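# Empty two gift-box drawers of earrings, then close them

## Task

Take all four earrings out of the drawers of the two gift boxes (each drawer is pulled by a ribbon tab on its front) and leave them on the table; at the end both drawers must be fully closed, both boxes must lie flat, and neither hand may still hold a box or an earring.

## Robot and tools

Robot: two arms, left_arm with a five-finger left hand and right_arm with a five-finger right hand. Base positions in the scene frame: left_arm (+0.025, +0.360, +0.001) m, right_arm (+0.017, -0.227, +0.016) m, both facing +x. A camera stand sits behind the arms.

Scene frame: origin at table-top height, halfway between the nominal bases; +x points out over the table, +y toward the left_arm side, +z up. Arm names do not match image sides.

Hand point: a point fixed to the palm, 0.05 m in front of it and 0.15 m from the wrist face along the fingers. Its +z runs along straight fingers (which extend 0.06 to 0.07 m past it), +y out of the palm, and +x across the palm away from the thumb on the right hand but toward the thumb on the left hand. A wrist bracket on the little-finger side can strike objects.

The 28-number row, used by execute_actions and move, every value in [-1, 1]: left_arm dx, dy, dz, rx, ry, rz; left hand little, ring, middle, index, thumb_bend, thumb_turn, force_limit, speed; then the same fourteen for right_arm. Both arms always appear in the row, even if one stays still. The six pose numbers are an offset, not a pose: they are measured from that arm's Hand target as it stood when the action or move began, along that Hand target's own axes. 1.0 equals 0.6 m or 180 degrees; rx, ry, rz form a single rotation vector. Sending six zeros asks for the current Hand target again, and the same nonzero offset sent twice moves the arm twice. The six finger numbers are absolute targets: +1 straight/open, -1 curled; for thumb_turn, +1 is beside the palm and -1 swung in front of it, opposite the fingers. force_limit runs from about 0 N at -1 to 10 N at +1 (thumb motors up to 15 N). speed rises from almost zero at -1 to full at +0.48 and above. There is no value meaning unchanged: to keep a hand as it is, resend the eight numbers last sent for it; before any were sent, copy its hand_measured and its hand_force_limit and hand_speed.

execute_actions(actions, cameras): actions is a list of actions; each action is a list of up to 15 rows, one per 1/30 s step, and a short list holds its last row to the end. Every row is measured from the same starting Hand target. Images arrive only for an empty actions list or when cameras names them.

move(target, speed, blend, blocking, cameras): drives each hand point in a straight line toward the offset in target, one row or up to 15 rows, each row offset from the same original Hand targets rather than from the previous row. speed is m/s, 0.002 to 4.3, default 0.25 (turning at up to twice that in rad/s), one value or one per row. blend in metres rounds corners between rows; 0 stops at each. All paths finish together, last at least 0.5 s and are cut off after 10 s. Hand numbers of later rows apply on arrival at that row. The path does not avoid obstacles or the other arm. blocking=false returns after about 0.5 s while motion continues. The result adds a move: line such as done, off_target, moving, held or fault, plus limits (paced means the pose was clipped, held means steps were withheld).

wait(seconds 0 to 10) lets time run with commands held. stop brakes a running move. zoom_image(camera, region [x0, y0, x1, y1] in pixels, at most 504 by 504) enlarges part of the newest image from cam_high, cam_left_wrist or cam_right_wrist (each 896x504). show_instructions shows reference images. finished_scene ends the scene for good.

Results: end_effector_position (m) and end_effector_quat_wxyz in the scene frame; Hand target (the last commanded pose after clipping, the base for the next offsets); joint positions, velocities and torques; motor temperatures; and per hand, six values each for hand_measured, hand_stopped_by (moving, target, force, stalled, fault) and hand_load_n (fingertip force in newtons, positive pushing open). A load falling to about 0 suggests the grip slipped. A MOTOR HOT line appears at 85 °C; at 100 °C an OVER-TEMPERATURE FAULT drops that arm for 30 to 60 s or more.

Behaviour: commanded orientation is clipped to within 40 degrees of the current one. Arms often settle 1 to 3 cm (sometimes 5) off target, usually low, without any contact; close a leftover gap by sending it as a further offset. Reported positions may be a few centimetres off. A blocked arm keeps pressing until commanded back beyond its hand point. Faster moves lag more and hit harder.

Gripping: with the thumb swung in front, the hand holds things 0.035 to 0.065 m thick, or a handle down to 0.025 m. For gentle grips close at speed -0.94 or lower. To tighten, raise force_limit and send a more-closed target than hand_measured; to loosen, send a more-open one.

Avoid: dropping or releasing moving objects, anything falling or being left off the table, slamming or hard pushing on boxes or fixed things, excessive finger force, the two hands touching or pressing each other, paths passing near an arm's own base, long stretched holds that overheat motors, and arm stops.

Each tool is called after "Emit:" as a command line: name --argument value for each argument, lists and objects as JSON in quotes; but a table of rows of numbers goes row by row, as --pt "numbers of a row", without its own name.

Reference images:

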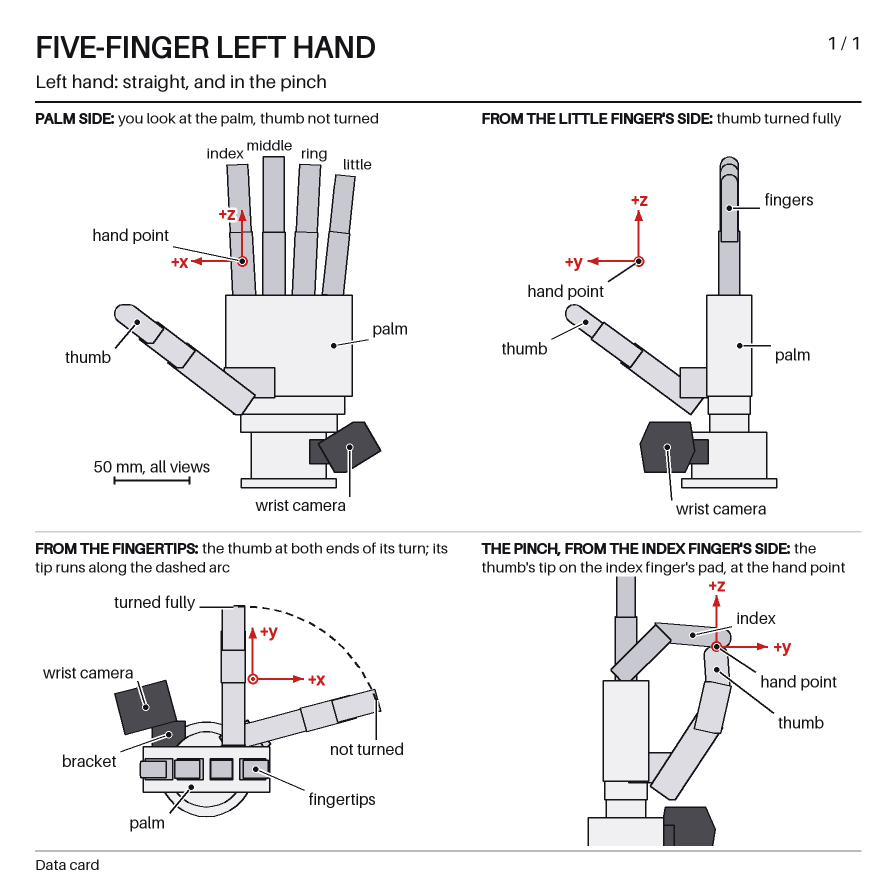

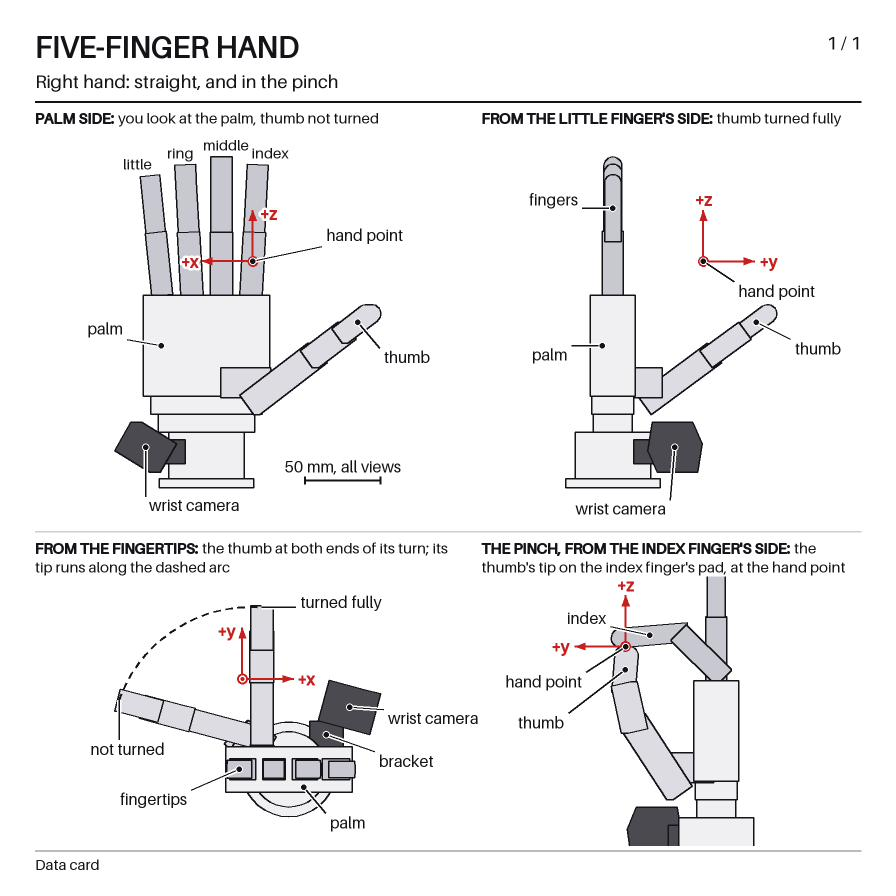

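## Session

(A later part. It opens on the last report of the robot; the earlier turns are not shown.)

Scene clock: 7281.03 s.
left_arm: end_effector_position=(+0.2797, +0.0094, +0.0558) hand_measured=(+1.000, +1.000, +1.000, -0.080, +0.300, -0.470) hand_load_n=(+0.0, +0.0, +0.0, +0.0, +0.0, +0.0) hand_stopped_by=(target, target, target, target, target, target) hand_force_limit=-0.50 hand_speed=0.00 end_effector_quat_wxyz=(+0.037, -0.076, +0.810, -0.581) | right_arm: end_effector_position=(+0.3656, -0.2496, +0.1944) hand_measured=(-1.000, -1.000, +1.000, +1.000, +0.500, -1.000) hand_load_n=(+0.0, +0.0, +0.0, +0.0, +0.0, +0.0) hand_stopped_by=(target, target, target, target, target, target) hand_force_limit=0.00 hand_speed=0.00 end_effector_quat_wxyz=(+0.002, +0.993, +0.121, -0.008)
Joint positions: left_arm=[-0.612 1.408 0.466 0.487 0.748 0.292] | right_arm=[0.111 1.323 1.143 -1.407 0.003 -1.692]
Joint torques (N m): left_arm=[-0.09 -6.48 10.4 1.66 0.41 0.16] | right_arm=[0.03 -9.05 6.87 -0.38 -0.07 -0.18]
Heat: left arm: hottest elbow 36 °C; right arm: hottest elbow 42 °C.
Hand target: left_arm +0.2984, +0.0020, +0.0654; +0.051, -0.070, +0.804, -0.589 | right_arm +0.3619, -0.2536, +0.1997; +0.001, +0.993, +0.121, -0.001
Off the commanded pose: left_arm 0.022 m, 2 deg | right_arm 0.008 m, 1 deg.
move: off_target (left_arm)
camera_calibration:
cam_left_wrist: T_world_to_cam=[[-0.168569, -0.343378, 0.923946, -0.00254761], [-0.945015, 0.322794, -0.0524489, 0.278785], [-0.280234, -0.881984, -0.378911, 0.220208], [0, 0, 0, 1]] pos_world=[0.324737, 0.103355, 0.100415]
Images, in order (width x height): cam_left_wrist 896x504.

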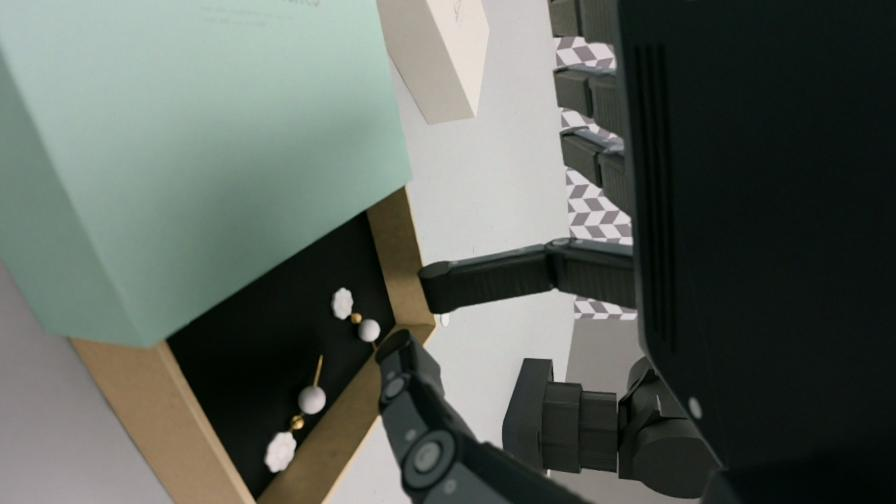

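Emit:
move --target '[-0.0003,0.0132,0.0025,0,0,0, 1, 1, 1, -0.08, 0.3, -0.47, -0.5, 0, 0,0,0,0,0,0, -1,-1,1,1,0.5,-1,0,0]' --speed 0.03 --cameras '["cam_left_wrist"]'

Emit:
zoom_image --camera "cam_left_wrist" --region '[250, 200, 500, 450]'

Scene clock: 7297.67 s.
left_arm: end_effector_position=(+0.2817, +0.0089, +0.0497) hand_measured=(+1.000, +1.000, +1.000, -0.080, +0.300, -0.470) hand_load_n=(+0.0, +0.0, +0.0, +0.0, +0.0, +0.0) hand_stopped_by=(target, target, target, target, target, target) hand_force_limit=-0.50 hand_speed=0.00 end_effector_quat_wxyz=(+0.038, -0.076, +0.810, -0.581) | right_arm: end_effector_position=(+0.3656, -0.2496, +0.1944) hand_measured=(-1.000, -1.000, +1.000, +1.000, +0.500, -1.000) hand_load_n=(+0.0, +0.0, +0.0, +0.0, +0.0, +0.0) hand_stopped_by=(target, target, target, target, target, target) hand_force_limit=0.00 hand_speed=0.00 end_effector_quat_wxyz=(+0.002, +0.993, +0.121, -0.008)
Joint positions: left_arm=[-0.61 1.434 0.466 0.512 0.75 0.294] | right_arm=[0.111 1.323 1.143 -1.407 0.003 -1.692]
Joint torques (N m): left_arm=[0.26 -7.24 9.73 1.84 0.41 0.14] | right_arm=[0.09 -9.05 6.89 -0.39 -0.07 -0.17]
Heat: left arm: hottest elbow 36 °C; right arm: hottest elbow 42 °C.
Hand target: left_arm +0.2986, +0.0031, +0.0572; +0.051, -0.070, +0.804, -0.589 | right_arm +0.3619, -0.2536, +0.1997; +0.001, +0.993, +0.121, -0.001
Off the commanded pose: left_arm 0.019 m, 2 deg | right_arm 0.008 m, 1 deg.
move: off_target (left_arm)
camera_calibration:
cam_left_wrist: T_world_to_cam=[[-0.1688, -0.343303, 0.923932, 0.00341518], [-0.945036, 0.322682, -0.0527572, 0.28056], [-0.280025, -0.882054, -0.378902, 0.217916], [0, 0, 0, 1]] pos_world=[0.326737, 0.102855, 0.0942151]
Images, in order (width x height): cam_left_wrist 896x504.

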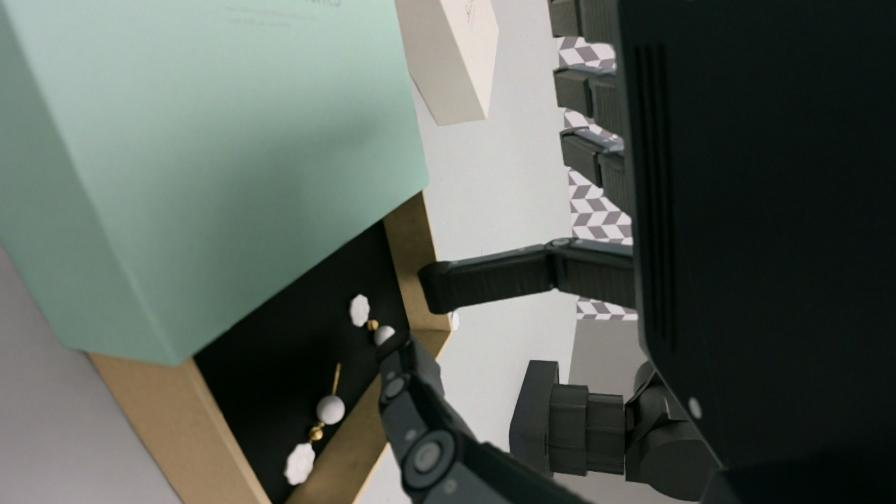

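Scaled by 2.016 from the camera's 896x504 image, which has a finer 1280x720 frame.

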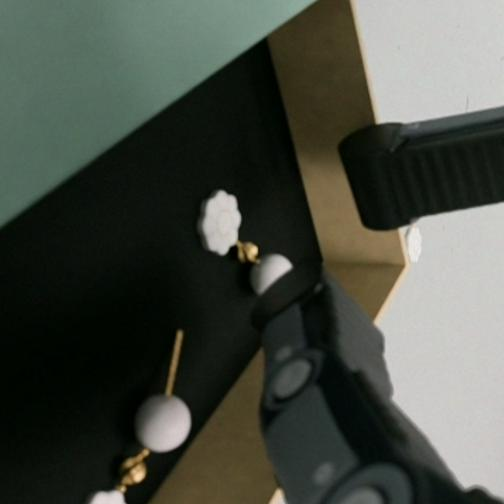

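Emit:
move --target '[-0.0015,0.0035,-0.0085,0,0,0, 1, 1, 1, -0.08, 0.3, -0.47, -0.5, 0, 0,0,0,0,0,0, -1,-1,1,1,0.5,-1,0,0]' --speed 0.03 --cameras '["cam_left_wrist","cam_high"]'

Emit:
zoom_image --camera "cam_left_wrist" --region '[250, 200, 500, 450]'

Emit:
zoom_image --camera "cam_high" --region '[430, 170, 590, 310]'

Scene clock: 7327.17 s.
left_arm: end_effector_position=(+0.2845, +0.0120, +0.0503) hand_measured=(+1.000, +1.000, +1.000, -0.080, +0.300, -0.470) hand_load_n=(+0.0, +0.0, +0.0, +0.0, +0.0, -0.5) hand_stopped_by=(target, target, target, target, target, target) hand_force_limit=-0.50 hand_speed=0.00 end_effector_quat_wxyz=(+0.039, -0.075, +0.809, -0.582) | right_arm: end_effector_position=(+0.3656, -0.2496, +0.1944) hand_measured=(-1.000, -1.000, +1.000, +1.000, +0.500, -1.000) hand_load_n=(+0.0, +0.0, +0.0, +0.0, +0.0, +0.0) hand_stopped_by=(target, target, target, target, target, target) hand_force_limit=0.00 hand_speed=0.00 end_effector_quat_wxyz=(+0.002, +0.993, +0.121, -0.008)
Joint positions: left_arm=[-0.596 1.434 0.466 0.512 0.762 0.301] | right_arm=[0.111 1.323 1.143 -1.407 0.003 -1.692]
Joint torques (N m): left_arm=[0.09 -7.53 9.05 1.81 0.45 0.11] | right_arm=[-0.03 -9.05 6.89 -0.38 -0.07 -0.18]
Heat: left arm: hottest elbow 36 °C; right arm: hottest elbow 42 °C.
Hand target: left_arm +0.2983, +0.0085, +0.0568; +0.051, -0.070, +0.804, -0.589 | right_arm +0.3619, -0.2536, +0.1997; +0.001, +0.993, +0.121, -0.001
Off the commanded pose: left_arm 0.016 m, 2 deg | right_arm 0.008 m, 1 deg.
move: off_target (left_arm)
camera_calibration:
cam_left_wrist: T_world_to_cam=[[-0.17188, -0.340014, 0.92458, 0.00523377], [-0.944802, 0.322648, -0.056985, 0.282396], [-0.278939, -0.883339, -0.376703, 0.221306], [0, 0, 0, 1]] pos_world=[0.329439, 0.106153, 0.0946198]
Images, in order (width x height): cam_high 896x504, cam_left_wrist 896x504.

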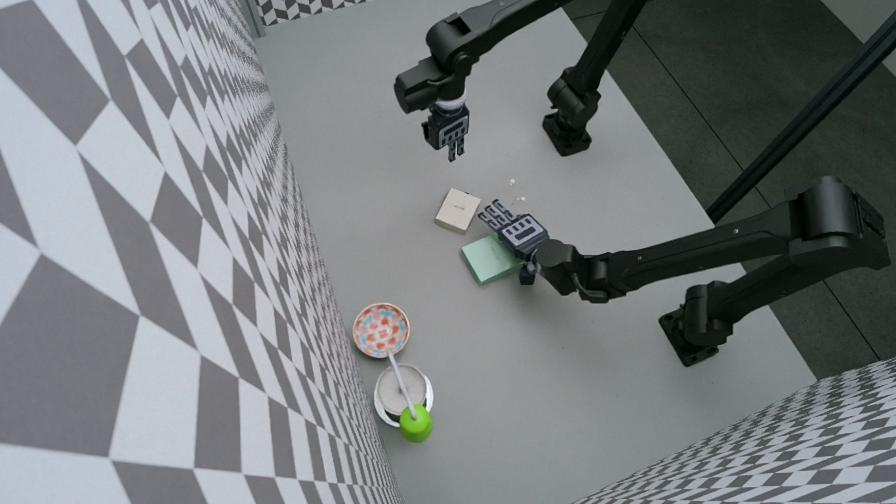

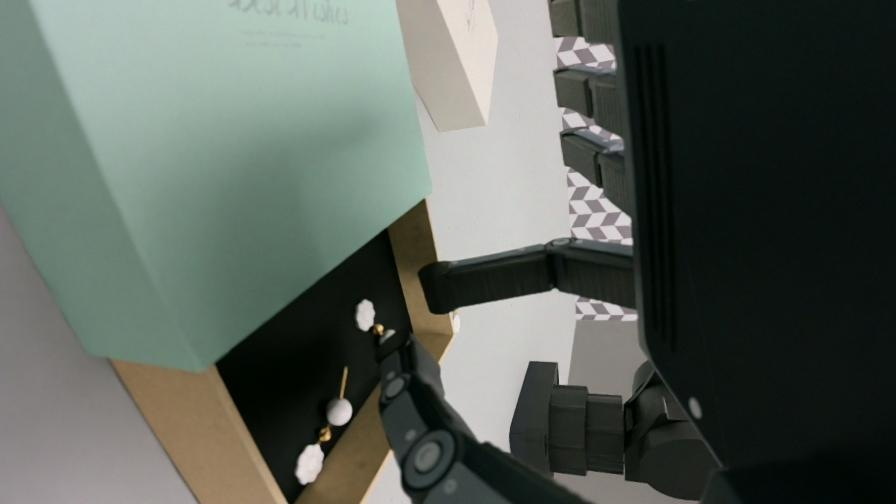

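Scaled by 2.016 from the camera's 896x504 image, which has a finer 1280x720 frame.

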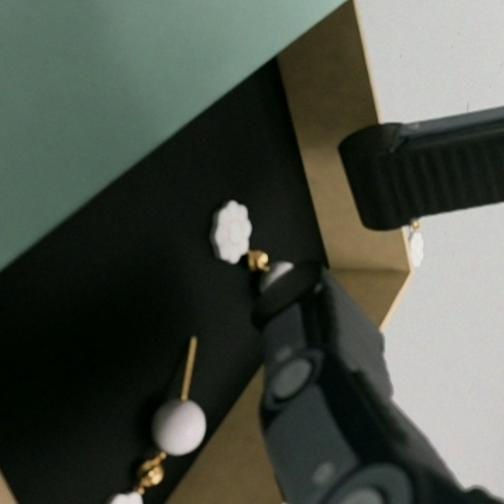

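Scaled by 3.150 from the camera's 896x504 image, which has a finer 1280x720 frame.

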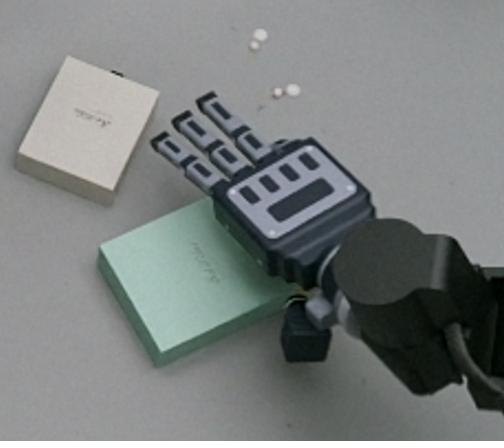

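Emit:
zoom_image --camera "cam_left_wrist" --region '[300, 280, 500, 480]'

Scaled by 2.520 from the camera's 896x504 image, which has a finer 1280x720 frame.

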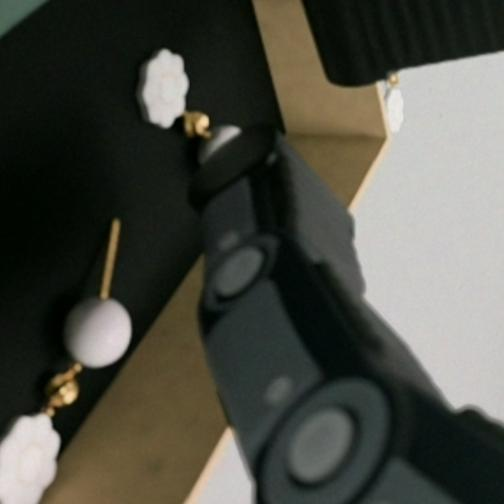

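Emit:
move --target '[0.0145,-0.0003,-0.004,0,0,0, 1, 1, 1, -0.08, 0.3, -0.47, -0.5, 0, 0,0,0,0,0,0, -1,-1,1,1,0.5,-1,0,0]' --speed 0.03 --cameras '["cam_left_wrist"]'

Emit:
zoom_image --camera "cam_left_wrist" --region '[300, 280, 500, 480]'

Scene clock: 7388.03 s.
left_arm: end_effector_position=(+0.2859, +0.0120, +0.0506) hand_measured=(+1.000, +1.000, +1.000, -0.080, +0.300, -0.470) hand_load_n=(+0.0, +0.0, +0.0, +0.0, +0.0, +0.0) hand_stopped_by=(target, target, target, target, target, target) hand_force_limit=-0.50 hand_speed=0.00 end_effector_quat_wxyz=(+0.042, -0.076, +0.808, -0.582) | right_arm: end_effector_position=(+0.3656, -0.2496, +0.1944) hand_measured=(-1.000, -1.000, +1.000, +1.000, +0.500, -1.000) hand_load_n=(+0.0, +0.0, +0.0, +0.0, +0.0, +0.0) hand_stopped_by=(target, target, target, target, target, target) hand_force_limit=0.00 hand_speed=0.00 end_effector_quat_wxyz=(+0.002, +0.993, +0.121, -0.008)
Joint positions: left_arm=[-0.596 1.433 0.466 0.514 0.757 0.301] | right_arm=[0.111 1.323 1.143 -1.407 0.003 -1.692]
Joint torques (N m): left_arm=[-0.73 -8.82 7.13 2 0.17 0.06] | right_arm=[0.03 -9 6.87 -0.38 -0.07 -0.18]
Heat: left arm: hottest elbow 36 °C; right arm: hottest elbow 42 °C.
Hand target: left_arm +0.2895, +0.0092, +0.0578; +0.051, -0.070, +0.804, -0.589 | right_arm +0.3619, -0.2536, +0.1997; +0.001, +0.993, +0.121, -0.001
Off the commanded pose: left_arm 0.008 m, 2 deg | right_arm 0.008 m, 1 deg.
move: done
camera_calibration:
cam_left_wrist: T_world_to_cam=[[-0.174199, -0.341228, 0.923698, 0.00585048], [-0.946129, 0.318002, -0.0609547, 0.28435], [-0.272938, -0.884556, -0.378241, 0.220198], [0, 0, 0, 1]] pos_world=[0.330151, 0.10635, 0.0952162]
Images, in order (width x height): cam_left_wrist 896x504.

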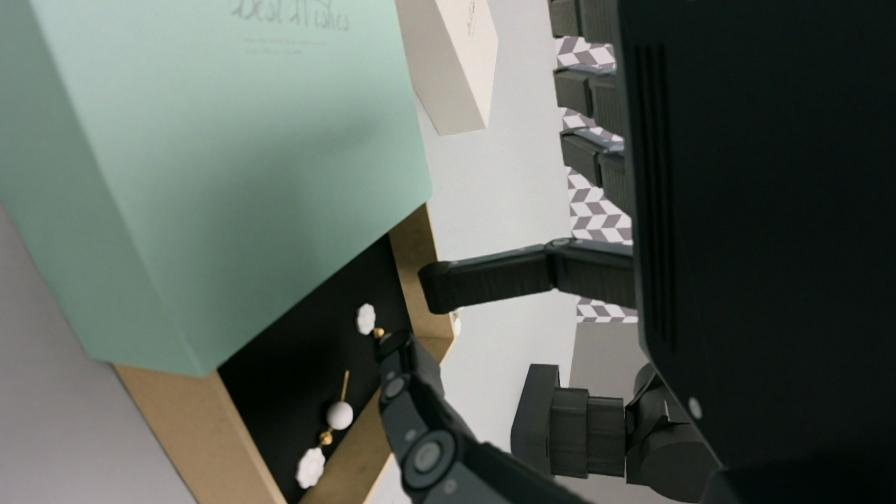

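Scaled by 2.520 from the camera's 896x504 image, which has a finer 1280x720 frame.

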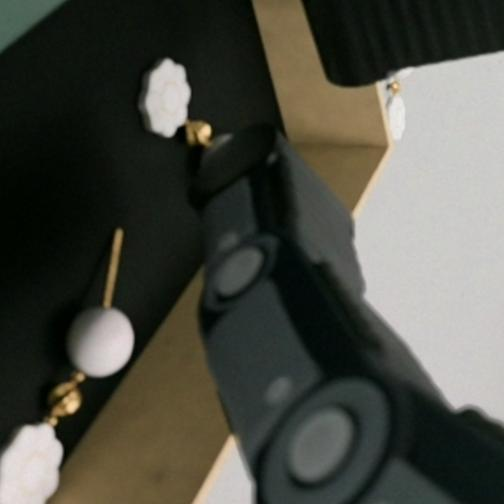

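Emit:
move --target '[0.0098,-0.0075,-0.0095,0,0,0, 1, 1, 1, -0.08, 0.3, -0.47, -0.5, 0, 0,0,0,0,0,0, -1,-1,1,1,0.5,-1,0,0]' --speed 0.03 --cameras '["cam_left_wrist"]'

Emit:
zoom_image --camera "cam_left_wrist" --region '[300, 280, 500, 480]'

Scene clock: 7398.53 s.
left_arm: end_effector_position=(+0.2889, +0.0105, +0.0657) hand_measured=(+1.000, +1.000, +1.000, -0.080, +0.300, -0.470) hand_load_n=(+0.0, +0.0, +0.0, +0.0, +0.0, +0.0) hand_stopped_by=(target, target, target, target, target, target) hand_force_limit=-0.50 hand_speed=0.00 end_effector_quat_wxyz=(+0.056, -0.068, +0.801, -0.592) | right_arm: end_effector_position=(+0.3656, -0.2496, +0.1944) hand_measured=(-1.000, -1.000, +1.000, +1.000, +0.500, -1.000) hand_load_n=(+0.0, +0.5, +0.0, +0.0, +0.0, +0.0) hand_stopped_by=(target, target, target, target, target, target) hand_force_limit=0.00 hand_speed=0.00 end_effector_quat_wxyz=(+0.002, +0.993, +0.121, -0.008)
Joint positions: left_arm=[-0.596 1.394 0.466 0.514 0.753 0.301] | right_arm=[0.111 1.323 1.143 -1.407 0.003 -1.692]
Joint torques (N m): left_arm=[-1.32 -8.41 6.23 1.2 0.14 0.03] | right_arm=[-0.03 -9 6.89 -0.36 -0.07 -0.18]
Heat: left arm: hottest elbow 36 °C; right arm: hottest elbow 42 °C.
Hand target: left_arm +0.2830, +0.0122, +0.0637; +0.051, -0.070, +0.804, -0.589 | right_arm +0.3619, -0.2536, +0.1997; +0.001, +0.993, +0.121, -0.001
Off the commanded pose: left_arm 0.006 m, 1 deg | right_arm 0.008 m, 1 deg.
move: done
camera_calibration:
cam_left_wrist: T_world_to_cam=[[-0.203941, -0.322564, 0.924316, 0.000197083], [-0.944468, 0.313322, -0.0990457, 0.290692], [-0.25766, -0.893186, -0.36855, 0.220393], [0, 0, 0, 1]] pos_world=[0.331376, 0.105836, 0.109836]
Images, in order (width x height): cam_left_wrist 896x504.

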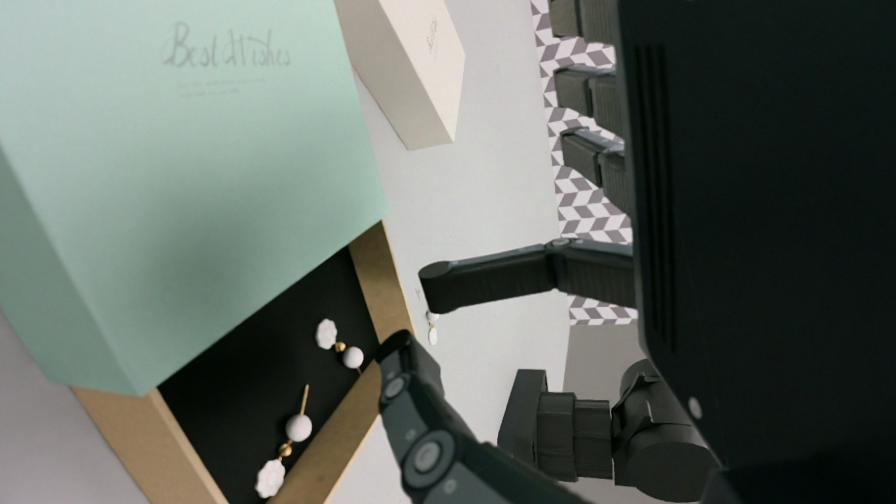

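Scaled by 2.520 from the camera's 896x504 image, which has a finer 1280x720 frame.

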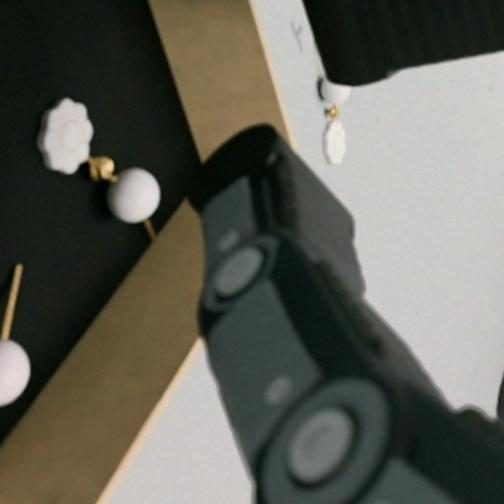

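Emit:
move --target '[0.0183,0.0175,0.0038,0,0,0, 1, 1, 1, -0.08, 0.3, -0.47, -0.5, 0, 0,0,0,0,0,0, -1,-1,1,1,0.5,-1,0,0]' --speed 0.03 --cameras '["cam_left_wrist"]'

Emit:
zoom_image --camera "cam_left_wrist" --region '[280, 240, 480, 440]'

Scene clock: 7419.67 s.
left_arm: end_effector_position=(+0.2779, +0.0131, +0.0570) hand_measured=(+1.000, +1.000, +1.000, -0.080, +0.300, -0.470) hand_load_n=(+0.0, +0.0, +0.0, +0.0, +0.0, +0.0) hand_stopped_by=(target, target, target, target, target, target) hand_force_limit=-0.50 hand_speed=0.00 end_effector_quat_wxyz=(+0.057, -0.070, +0.803, -0.589) | right_arm: end_effector_position=(+0.3656, -0.2496, +0.1944) hand_measured=(-1.000, -1.000, +1.000, +1.000, +0.500, -1.000) hand_load_n=(+0.0, +0.5, +0.0, +0.0, +0.0, +0.0) hand_stopped_by=(target, target, target, target, target, target) hand_force_limit=0.00 hand_speed=0.00 end_effector_quat_wxyz=(+0.002, +0.993, +0.121, -0.008)
Joint positions: left_arm=[-0.612 1.394 0.431 0.548 0.733 0.295] | right_arm=[0.111 1.323 1.143 -1.407 0.003 -1.692]
Joint torques (N m): left_arm=[-1.55 -6.59 6.15 1.95 0.15 -0.04] | right_arm=[0.09 -9.11 6.89 -0.38 -0.07 -0.18]
Heat: left arm: hottest elbow 35 °C; right arm: hottest elbow 42 °C.
Hand target: left_arm +0.2720, +0.0114, +0.0529; +0.051, -0.070, +0.804, -0.589 | right_arm +0.3619, -0.2536, +0.1997; +0.001, +0.993, +0.121, -0.001
Off the commanded pose: left_arm 0.007 m, 1 deg | right_arm 0.008 m, 1 deg.
move: done
camera_calibration:
cam_left_wrist: T_world_to_cam=[[-0.201173, -0.329091, 0.92262, 0.00629658], [-0.946054, 0.309495, -0.0958879, 0.278907], [-0.253991, -0.892139, -0.3736, 0.21598], [0, 0, 0, 1]] pos_world=[0.319985, 0.108436, 0.101625]
Images, in order (width x height): cam_left_wrist 896x504.

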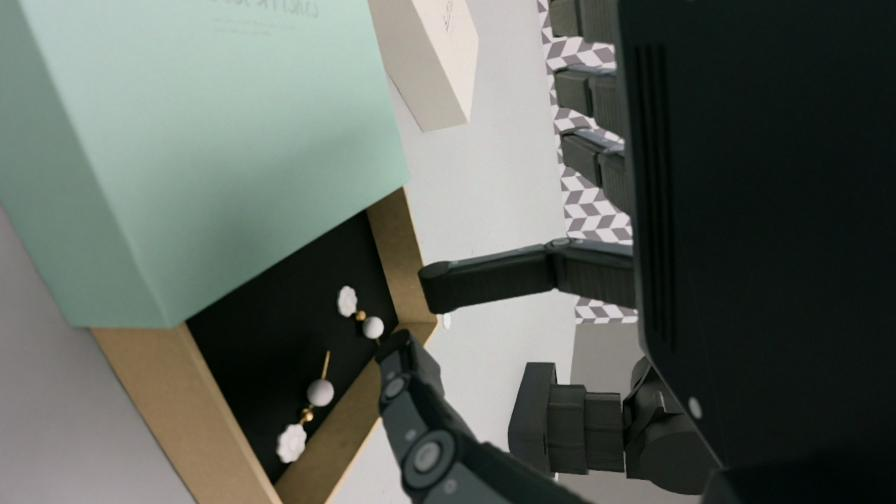

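Scaled by 2.520 from the camera's 896x504 image, which has a finer 1280x720 frame.

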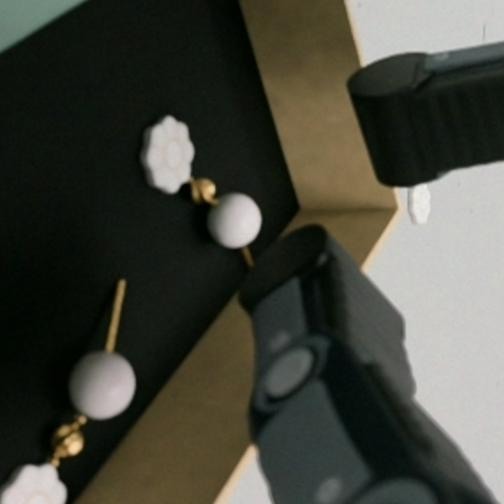

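Emit:
move --target '[0.0023,0.0078,0.0083,0,0,0, 1, 1, 1, -0.08, 0.3, -0.47, -0.5, 0, 0,0,0,0,0,0, -1,-1,1,1,0.5,-1,0,0]' --speed 0.03 --cameras '["cam_left_wrist"]'

Emit:
zoom_image --camera "cam_left_wrist" --region '[280, 240, 480, 440]'

Scene clock: 7433.57 s.
left_arm: end_effector_position=(+0.2783, +0.0090, +0.0540) hand_measured=(+1.000, +1.000, +1.000, -0.080, +0.300, -0.470) hand_load_n=(+0.0, +0.0, +0.0, +0.0, +0.0, +0.0) hand_stopped_by=(target, target, target, target, target, target) hand_force_limit=-0.50 hand_speed=0.00 end_effector_quat_wxyz=(+0.059, -0.068, +0.801, -0.591) | right_arm: end_effector_position=(+0.3656, -0.2496, +0.1944) hand_measured=(-1.000, -1.000, +1.000, +1.000, +0.500, -1.000) hand_load_n=(+0.0, +0.0, +0.0, +0.0, +0.0, +0.0) hand_stopped_by=(target, target, target, target, target, target) hand_force_limit=0.00 hand_speed=0.00 end_effector_quat_wxyz=(+0.002, +0.993, +0.121, -0.008)
Joint positions: left_arm=[-0.623 1.415 0.431 0.58 0.723 0.289] | right_arm=[0.111 1.323 1.143 -1.407 0.003 -1.692]
Joint torques (N m): left_arm=[-1.55 -6.42 6.02 1.96 0.11 -0.04] | right_arm=[0.09 -9 6.9 -0.38 -0.07 -0.18]
Heat: left arm: hottest elbow 35 °C; right arm: hottest elbow 41 °C.
Hand target: left_arm +0.2712, +0.0079, +0.0470; +0.051, -0.070, +0.804, -0.589 | right_arm +0.3619, -0.2536, +0.1997; +0.001, +0.993, +0.121, -0.001
Off the commanded pose: left_arm 0.010 m, 1 deg | right_arm 0.008 m, 1 deg.
move: done
camera_calibration:
cam_left_wrist: T_world_to_cam=[[-0.206814, -0.324942, 0.922844, 0.009331], [-0.945484, 0.308913, -0.103117, 0.280496], [-0.251572, -0.89386, -0.371116, 0.210492], [0, 0, 0, 1]] pos_world=[0.320089, 0.104534, 0.0984299]
Images, in order (width x height): cam_left_wrist 896x504.

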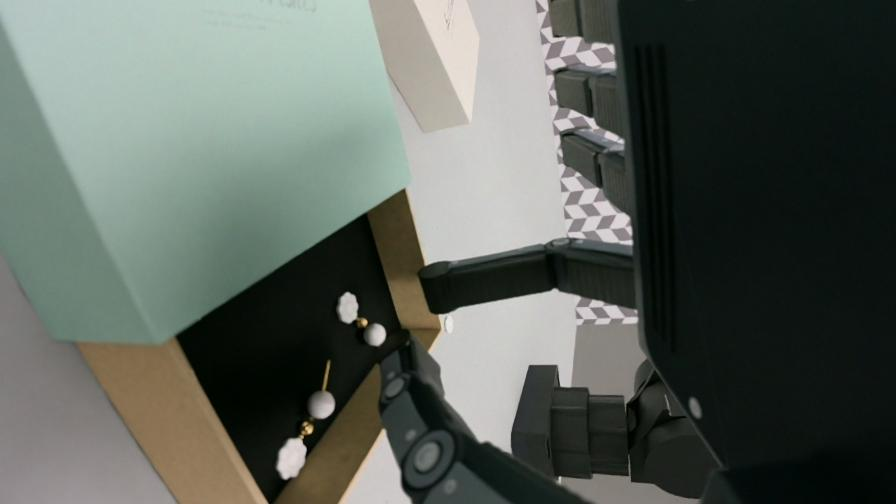

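Scaled by 2.520 from the camera's 896x504 image, which has a finer 1280x720 frame.

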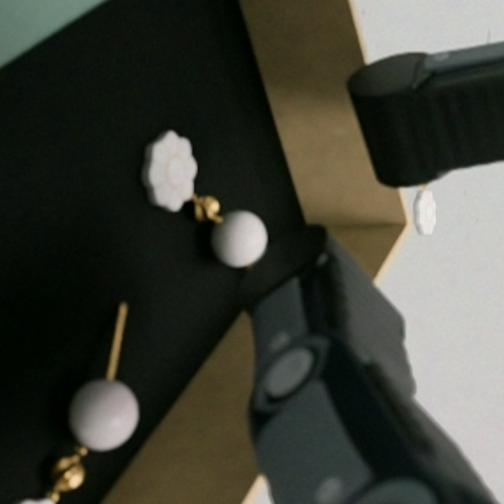

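Emit:
move --target '[0.0013,0.0118,0.0017,0,0,0, 1, 1, 1, -0.08, 0.3, -0.47, -0.5, 0, 0,0,0,0,0,0, -1,-1,1,1,0.5,-1,0,0]' --speed 0.03 --cameras '["cam_left_wrist"]'

Emit:
zoom_image --camera "cam_left_wrist" --region '[280, 240, 480, 440]'

Scene clock: 7450.67 s.
left_arm: end_effector_position=(+0.2766, +0.0101, +0.0463) hand_measured=(+1.000, +1.000, +1.000, -0.080, +0.300, -0.470) hand_load_n=(+0.0, +0.0, -0.5, +0.0, +0.0, +0.0) hand_stopped_by=(target, target, target, target, target, target) hand_force_limit=-0.50 hand_speed=0.00 end_effector_quat_wxyz=(+0.058, -0.069, +0.802, -0.591) | right_arm: end_effector_position=(+0.3656, -0.2496, +0.1944) hand_measured=(-1.000, -1.000, +1.000, +1.000, +0.500, -1.000) hand_load_n=(+0.0, +0.0, +0.0, +0.0, +0.0, +0.0) hand_stopped_by=(target, target, target, target, target, target) hand_force_limit=0.00 hand_speed=0.00 end_effector_quat_wxyz=(+0.002, +0.993, +0.121, -0.008)
Joint positions: left_arm=[-0.623 1.439 0.421 0.614 0.723 0.289] | right_arm=[0.111 1.323 1.143 -1.407 0.003 -1.692]
Joint torques (N m): left_arm=[-1.85 -6.53 5.85 1.96 0.15 -0.03] | right_arm=[-0.03 -9 6.86 -0.4 -0.07 -0.18]
Heat: left arm: hottest elbow 35 °C; right arm: hottest elbow 41 °C.
Hand target: left_arm +0.2702, +0.0089, +0.0401; +0.051, -0.070, +0.804, -0.589 | right_arm +0.3619, -0.2536, +0.1997; +0.001, +0.993, +0.121, -0.001
Off the commanded pose: left_arm 0.009 m, 1 deg | right_arm 0.008 m, 1 deg.
move: done
camera_calibration:
cam_left_wrist: T_world_to_cam=[[-0.205284, -0.325771, 0.922893, 0.0160598], [-0.945682, 0.308902, -0.101314, 0.27775], [-0.252079, -0.893562, -0.371489, 0.208379], [0, 0, 0, 1]] pos_world=[0.318488, 0.105634, 0.0907291]
Images, in order (width x height): cam_left_wrist 896x504.

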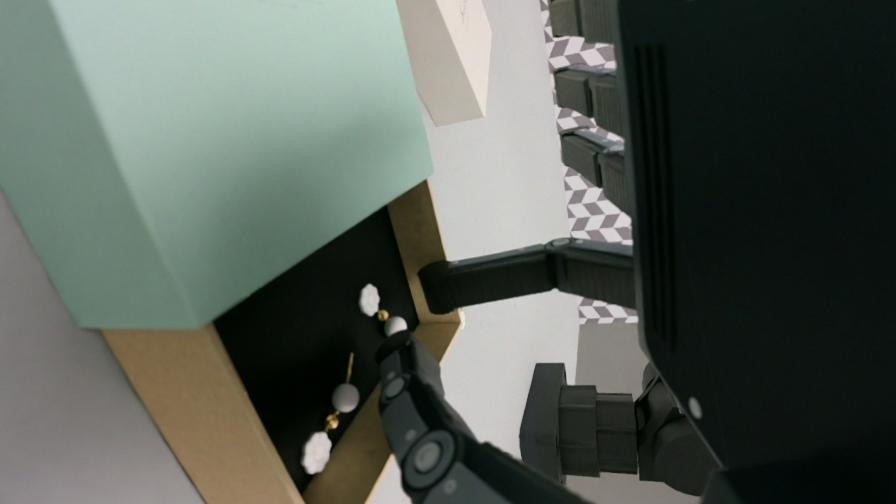

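Scaled by 2.520 from the camera's 896x504 image, which has a finer 1280x720 frame.

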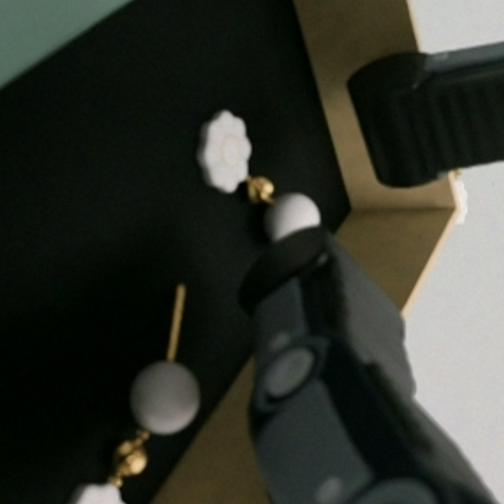

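Emit:
move --target '[0.0,0.0082,0.002,0,0,0, 1, 1, 1, -0.08, 0.3, -0.47, -0.5, 0, 0,0,0,0,0,0, -1,-1,1,1,0.5,-1,0,0]' --speed 0.02 --cameras '["cam_left_wrist"]'

Emit:
zoom_image --camera "cam_left_wrist" --region '[280, 240, 480, 440]'

Scene clock: 7465.73 s.
left_arm: end_effector_position=(+0.2763, +0.0104, +0.0410) hand_measured=(+1.000, +1.000, +1.000, -0.080, +0.300, -0.470) hand_load_n=(-0.5, +0.0, +0.0, +0.0, +0.0, -0.5) hand_stopped_by=(target, target, target, target, target, target) hand_force_limit=-0.50 hand_speed=0.00 end_effector_quat_wxyz=(+0.058, -0.069, +0.802, -0.590) | right_arm: end_effector_position=(+0.3656, -0.2496, +0.1944) hand_measured=(-1.000, -1.000, +1.000, +1.000, +0.500, -1.000) hand_load_n=(+0.0, +0.0, +0.0, +0.0, +0.0, +0.0) hand_stopped_by=(target, target, target, target, target, target) hand_force_limit=0.00 hand_speed=0.00 end_effector_quat_wxyz=(+0.002, +0.993, +0.121, -0.008)
Joint positions: left_arm=[-0.623 1.459 0.417 0.636 0.723 0.289] | right_arm=[0.111 1.323 1.143 -1.407 0.003 -1.692]
Joint torques (N m): left_arm=[-1.73 -6.59 5.6 1.85 0.2 -0.01] | right_arm=[0.03 -9.05 6.89 -0.38 -0.07 -0.18]
Heat: left arm: hottest elbow 34 °C; right arm: hottest elbow 41 °C.
Hand target: left_arm +0.2702, +0.0092, +0.0350; +0.051, -0.070, +0.804, -0.589 | right_arm +0.3619, -0.2536, +0.1997; +0.001, +0.993, +0.121, -0.001
Off the commanded pose: left_arm 0.009 m, 1 deg | right_arm 0.008 m, 1 deg.
move: done
camera_calibration:
cam_left_wrist: T_world_to_cam=[[-0.204481, -0.326273, 0.922894, 0.0207527], [-0.94575, 0.309026, -0.100294, 0.276788], [-0.252475, -0.893336, -0.371763, 0.206639], [0, 0, 0, 1]] pos_world=[0.318187, 0.105834, 0.0854286]
Images, in order (width x height): cam_left_wrist 896x504.

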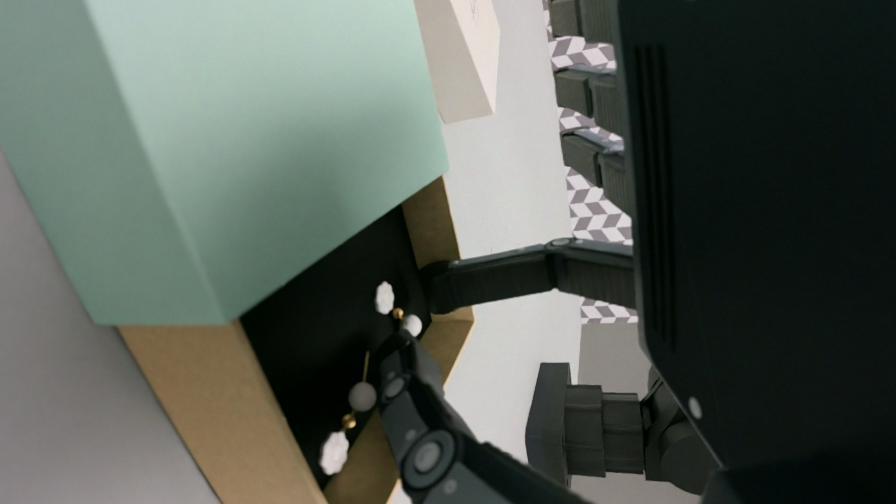

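Scaled by 2.520 from the camera's 896x504 image, which has a finer 1280x720 frame.

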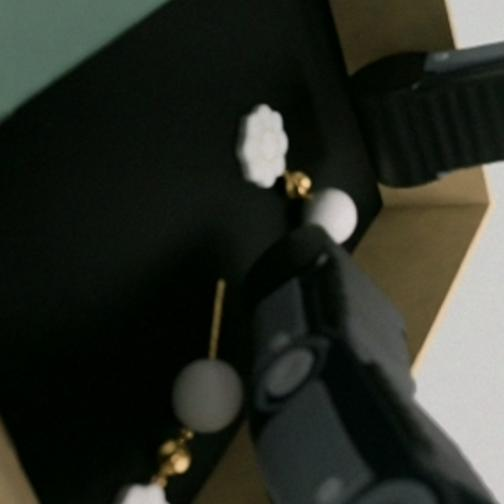

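Emit:
move --target '[0,0,0,0,0,0, 1, 1, 1, -0.38, 0.3, -0.47, -0.5, -0.94, 0,0,0,0,0,0, -1,-1,1,1,0.5,-1,0,0]' --speed 0.02 --cameras '["cam_left_wrist"]'

Emit:
zoom_image --camera "cam_left_wrist" --region '[280, 240, 480, 440]'

Scene clock: 7476.03 s.
left_arm: end_effector_position=(+0.2763, +0.0104, +0.0410) hand_measured=(+1.000, +1.000, +1.000, -0.338, +0.300, -0.470) hand_load_n=(+0.0, +0.0, +0.0, +3.0, +1.5, +0.0) hand_stopped_by=(target, target, target, force, target, target) hand_force_limit=-0.50 hand_speed=-0.94 end_effector_quat_wxyz=(+0.058, -0.069, +0.802, -0.590) | right_arm: end_effector_position=(+0.3656, -0.2496, +0.1944) hand_measured=(-1.000, -1.000, +1.000, +1.000, +0.500, -1.000) hand_load_n=(+0.0, +0.0, +0.0, +0.0, +0.0, +0.0) hand_stopped_by=(target, target, target, target, target, target) hand_force_limit=0.00 hand_speed=0.00 end_effector_quat_wxyz=(+0.002, +0.993, +0.121, -0.008)
Joint positions: left_arm=[-0.623 1.459 0.417 0.636 0.723 0.289] | right_arm=[0.111 1.323 1.143 -1.407 0.003 -1.692]
Joint torques (N m): left_arm=[-1.67 -6.77 5.71 2.03 0.17 -0.03] | right_arm=[0.03 -9.05 6.9 -0.39 -0.06 -0.18]
Heat: left arm: hottest elbow 35 °C; right arm: hottest elbow 41 °C.
Hand target: left_arm +0.2702, +0.0092, +0.0350; +0.051, -0.070, +0.804, -0.589 | right_arm +0.3619, -0.2536, +0.1997; +0.001, +0.993, +0.121, -0.001
Off the commanded pose: left_arm 0.009 m, 1 deg | right_arm 0.008 m, 1 deg.
move: done
camera_calibration:
cam_left_wrist: T_world_to_cam=[[-0.204481, -0.326273, 0.922894, 0.0207527], [-0.94575, 0.309026, -0.100294, 0.276788], [-0.252475, -0.893336, -0.371763, 0.206639], [0, 0, 0, 1]] pos_world=[0.318187, 0.105834, 0.0854286]
Images, in order (width x height): cam_left_wrist 896x504.

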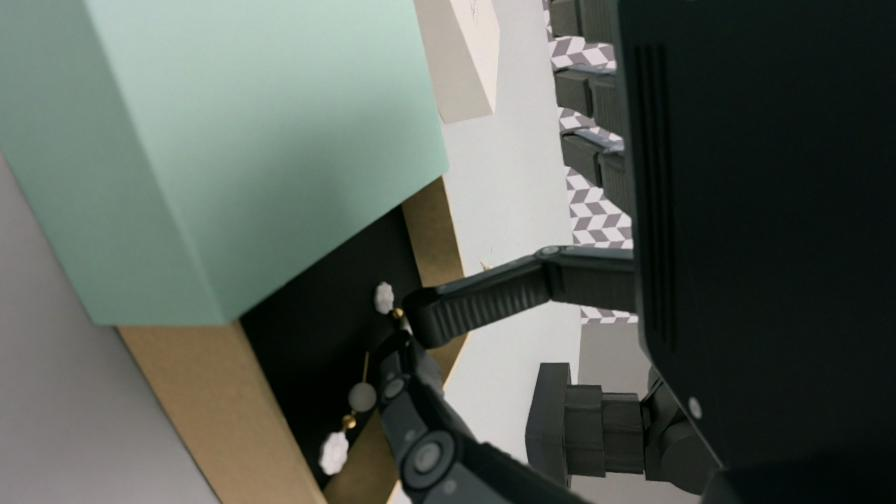

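Scaled by 2.520 from the camera's 896x504 image, which has a finer 1280x720 frame.

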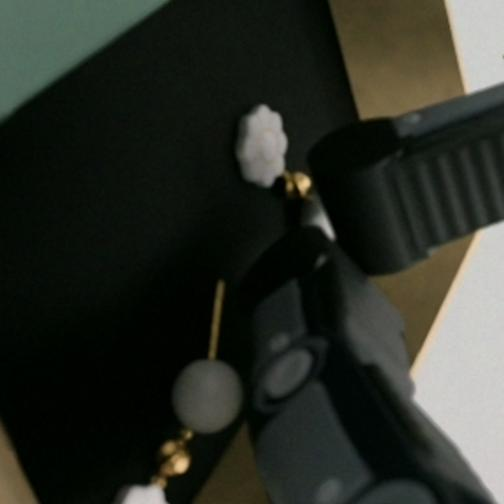

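Emit:
move --target '[0,-0.0477,-0.015,0,0,0, 1, 1, 1, -0.38, 0.3, -0.47, -0.5, -0.94, 0,0,0,0,0,0, -1,-1,1,1,0.5,-1,0,0]' --speed 0.02 --cameras '["cam_left_wrist"]'

Emit:
zoom_image --camera "cam_left_wrist" --region '[280, 240, 480, 440]'

Scene clock: 7487.27 s.
left_arm: end_effector_position=(+0.2688, +0.0157, +0.0569) hand_measured=(+1.000, +1.000, +1.000, -0.338, +0.300, -0.470) hand_load_n=(+0.0, +0.0, +0.0, +3.5, +1.5, +0.0) hand_stopped_by=(target, target, target, force, target, target) hand_force_limit=-0.50 hand_speed=-0.94 end_effector_quat_wxyz=(+0.051, -0.074, +0.806, -0.585) | right_arm: end_effector_position=(+0.3656, -0.2496, +0.1944) hand_measured=(-1.000, -1.000, +1.000, +1.000, +0.500, -1.000) hand_load_n=(+0.0, +0.0, +0.0, +0.0, -0.5, +0.0) hand_stopped_by=(target, target, target, target, target, target) hand_force_limit=0.00 hand_speed=0.00 end_effector_quat_wxyz=(+0.002, +0.993, +0.121, -0.008)
Joint positions: left_arm=[-0.623 1.368 0.417 0.523 0.723 0.289] | right_arm=[0.111 1.323 1.143 -1.407 0.003 -1.692]
Joint torques (N m): left_arm=[-1.85 -8.35 8.35 1.18 0.21 -0.03] | right_arm=[0.03 -9 6.89 -0.39 -0.07 -0.17]
Heat: left arm: hottest elbow 35 °C; right arm: hottest elbow 41 °C.
Hand target: left_arm +0.2702, +0.0091, +0.0651; +0.051, -0.070, +0.804, -0.589 | right_arm +0.3619, -0.2536, +0.1997; +0.001, +0.993, +0.121, -0.001
Off the commanded pose: left_arm 0.010 m, 1 deg | right_arm 0.008 m, 1 deg.
move: done
camera_calibration:
cam_left_wrist: T_world_to_cam=[[-0.187207, -0.338346, 0.922212, 0.00183598], [-0.947471, 0.310038, -0.0785858, 0.268939], [-0.259331, -0.888481, -0.378614, 0.217564], [0, 0, 0, 1]] pos_world=[0.311577, 0.110542, 0.101815]
Images, in order (width x height): cam_left_wrist 896x504.

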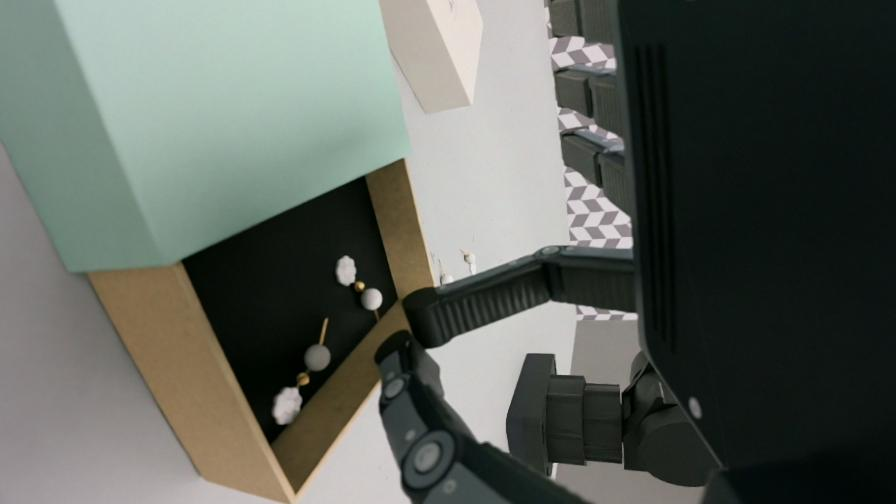

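Scaled by 2.520 from the camera's 896x504 image, which has a finer 1280x720 frame.

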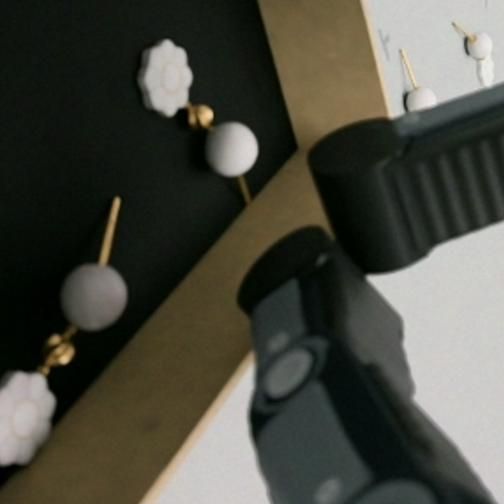

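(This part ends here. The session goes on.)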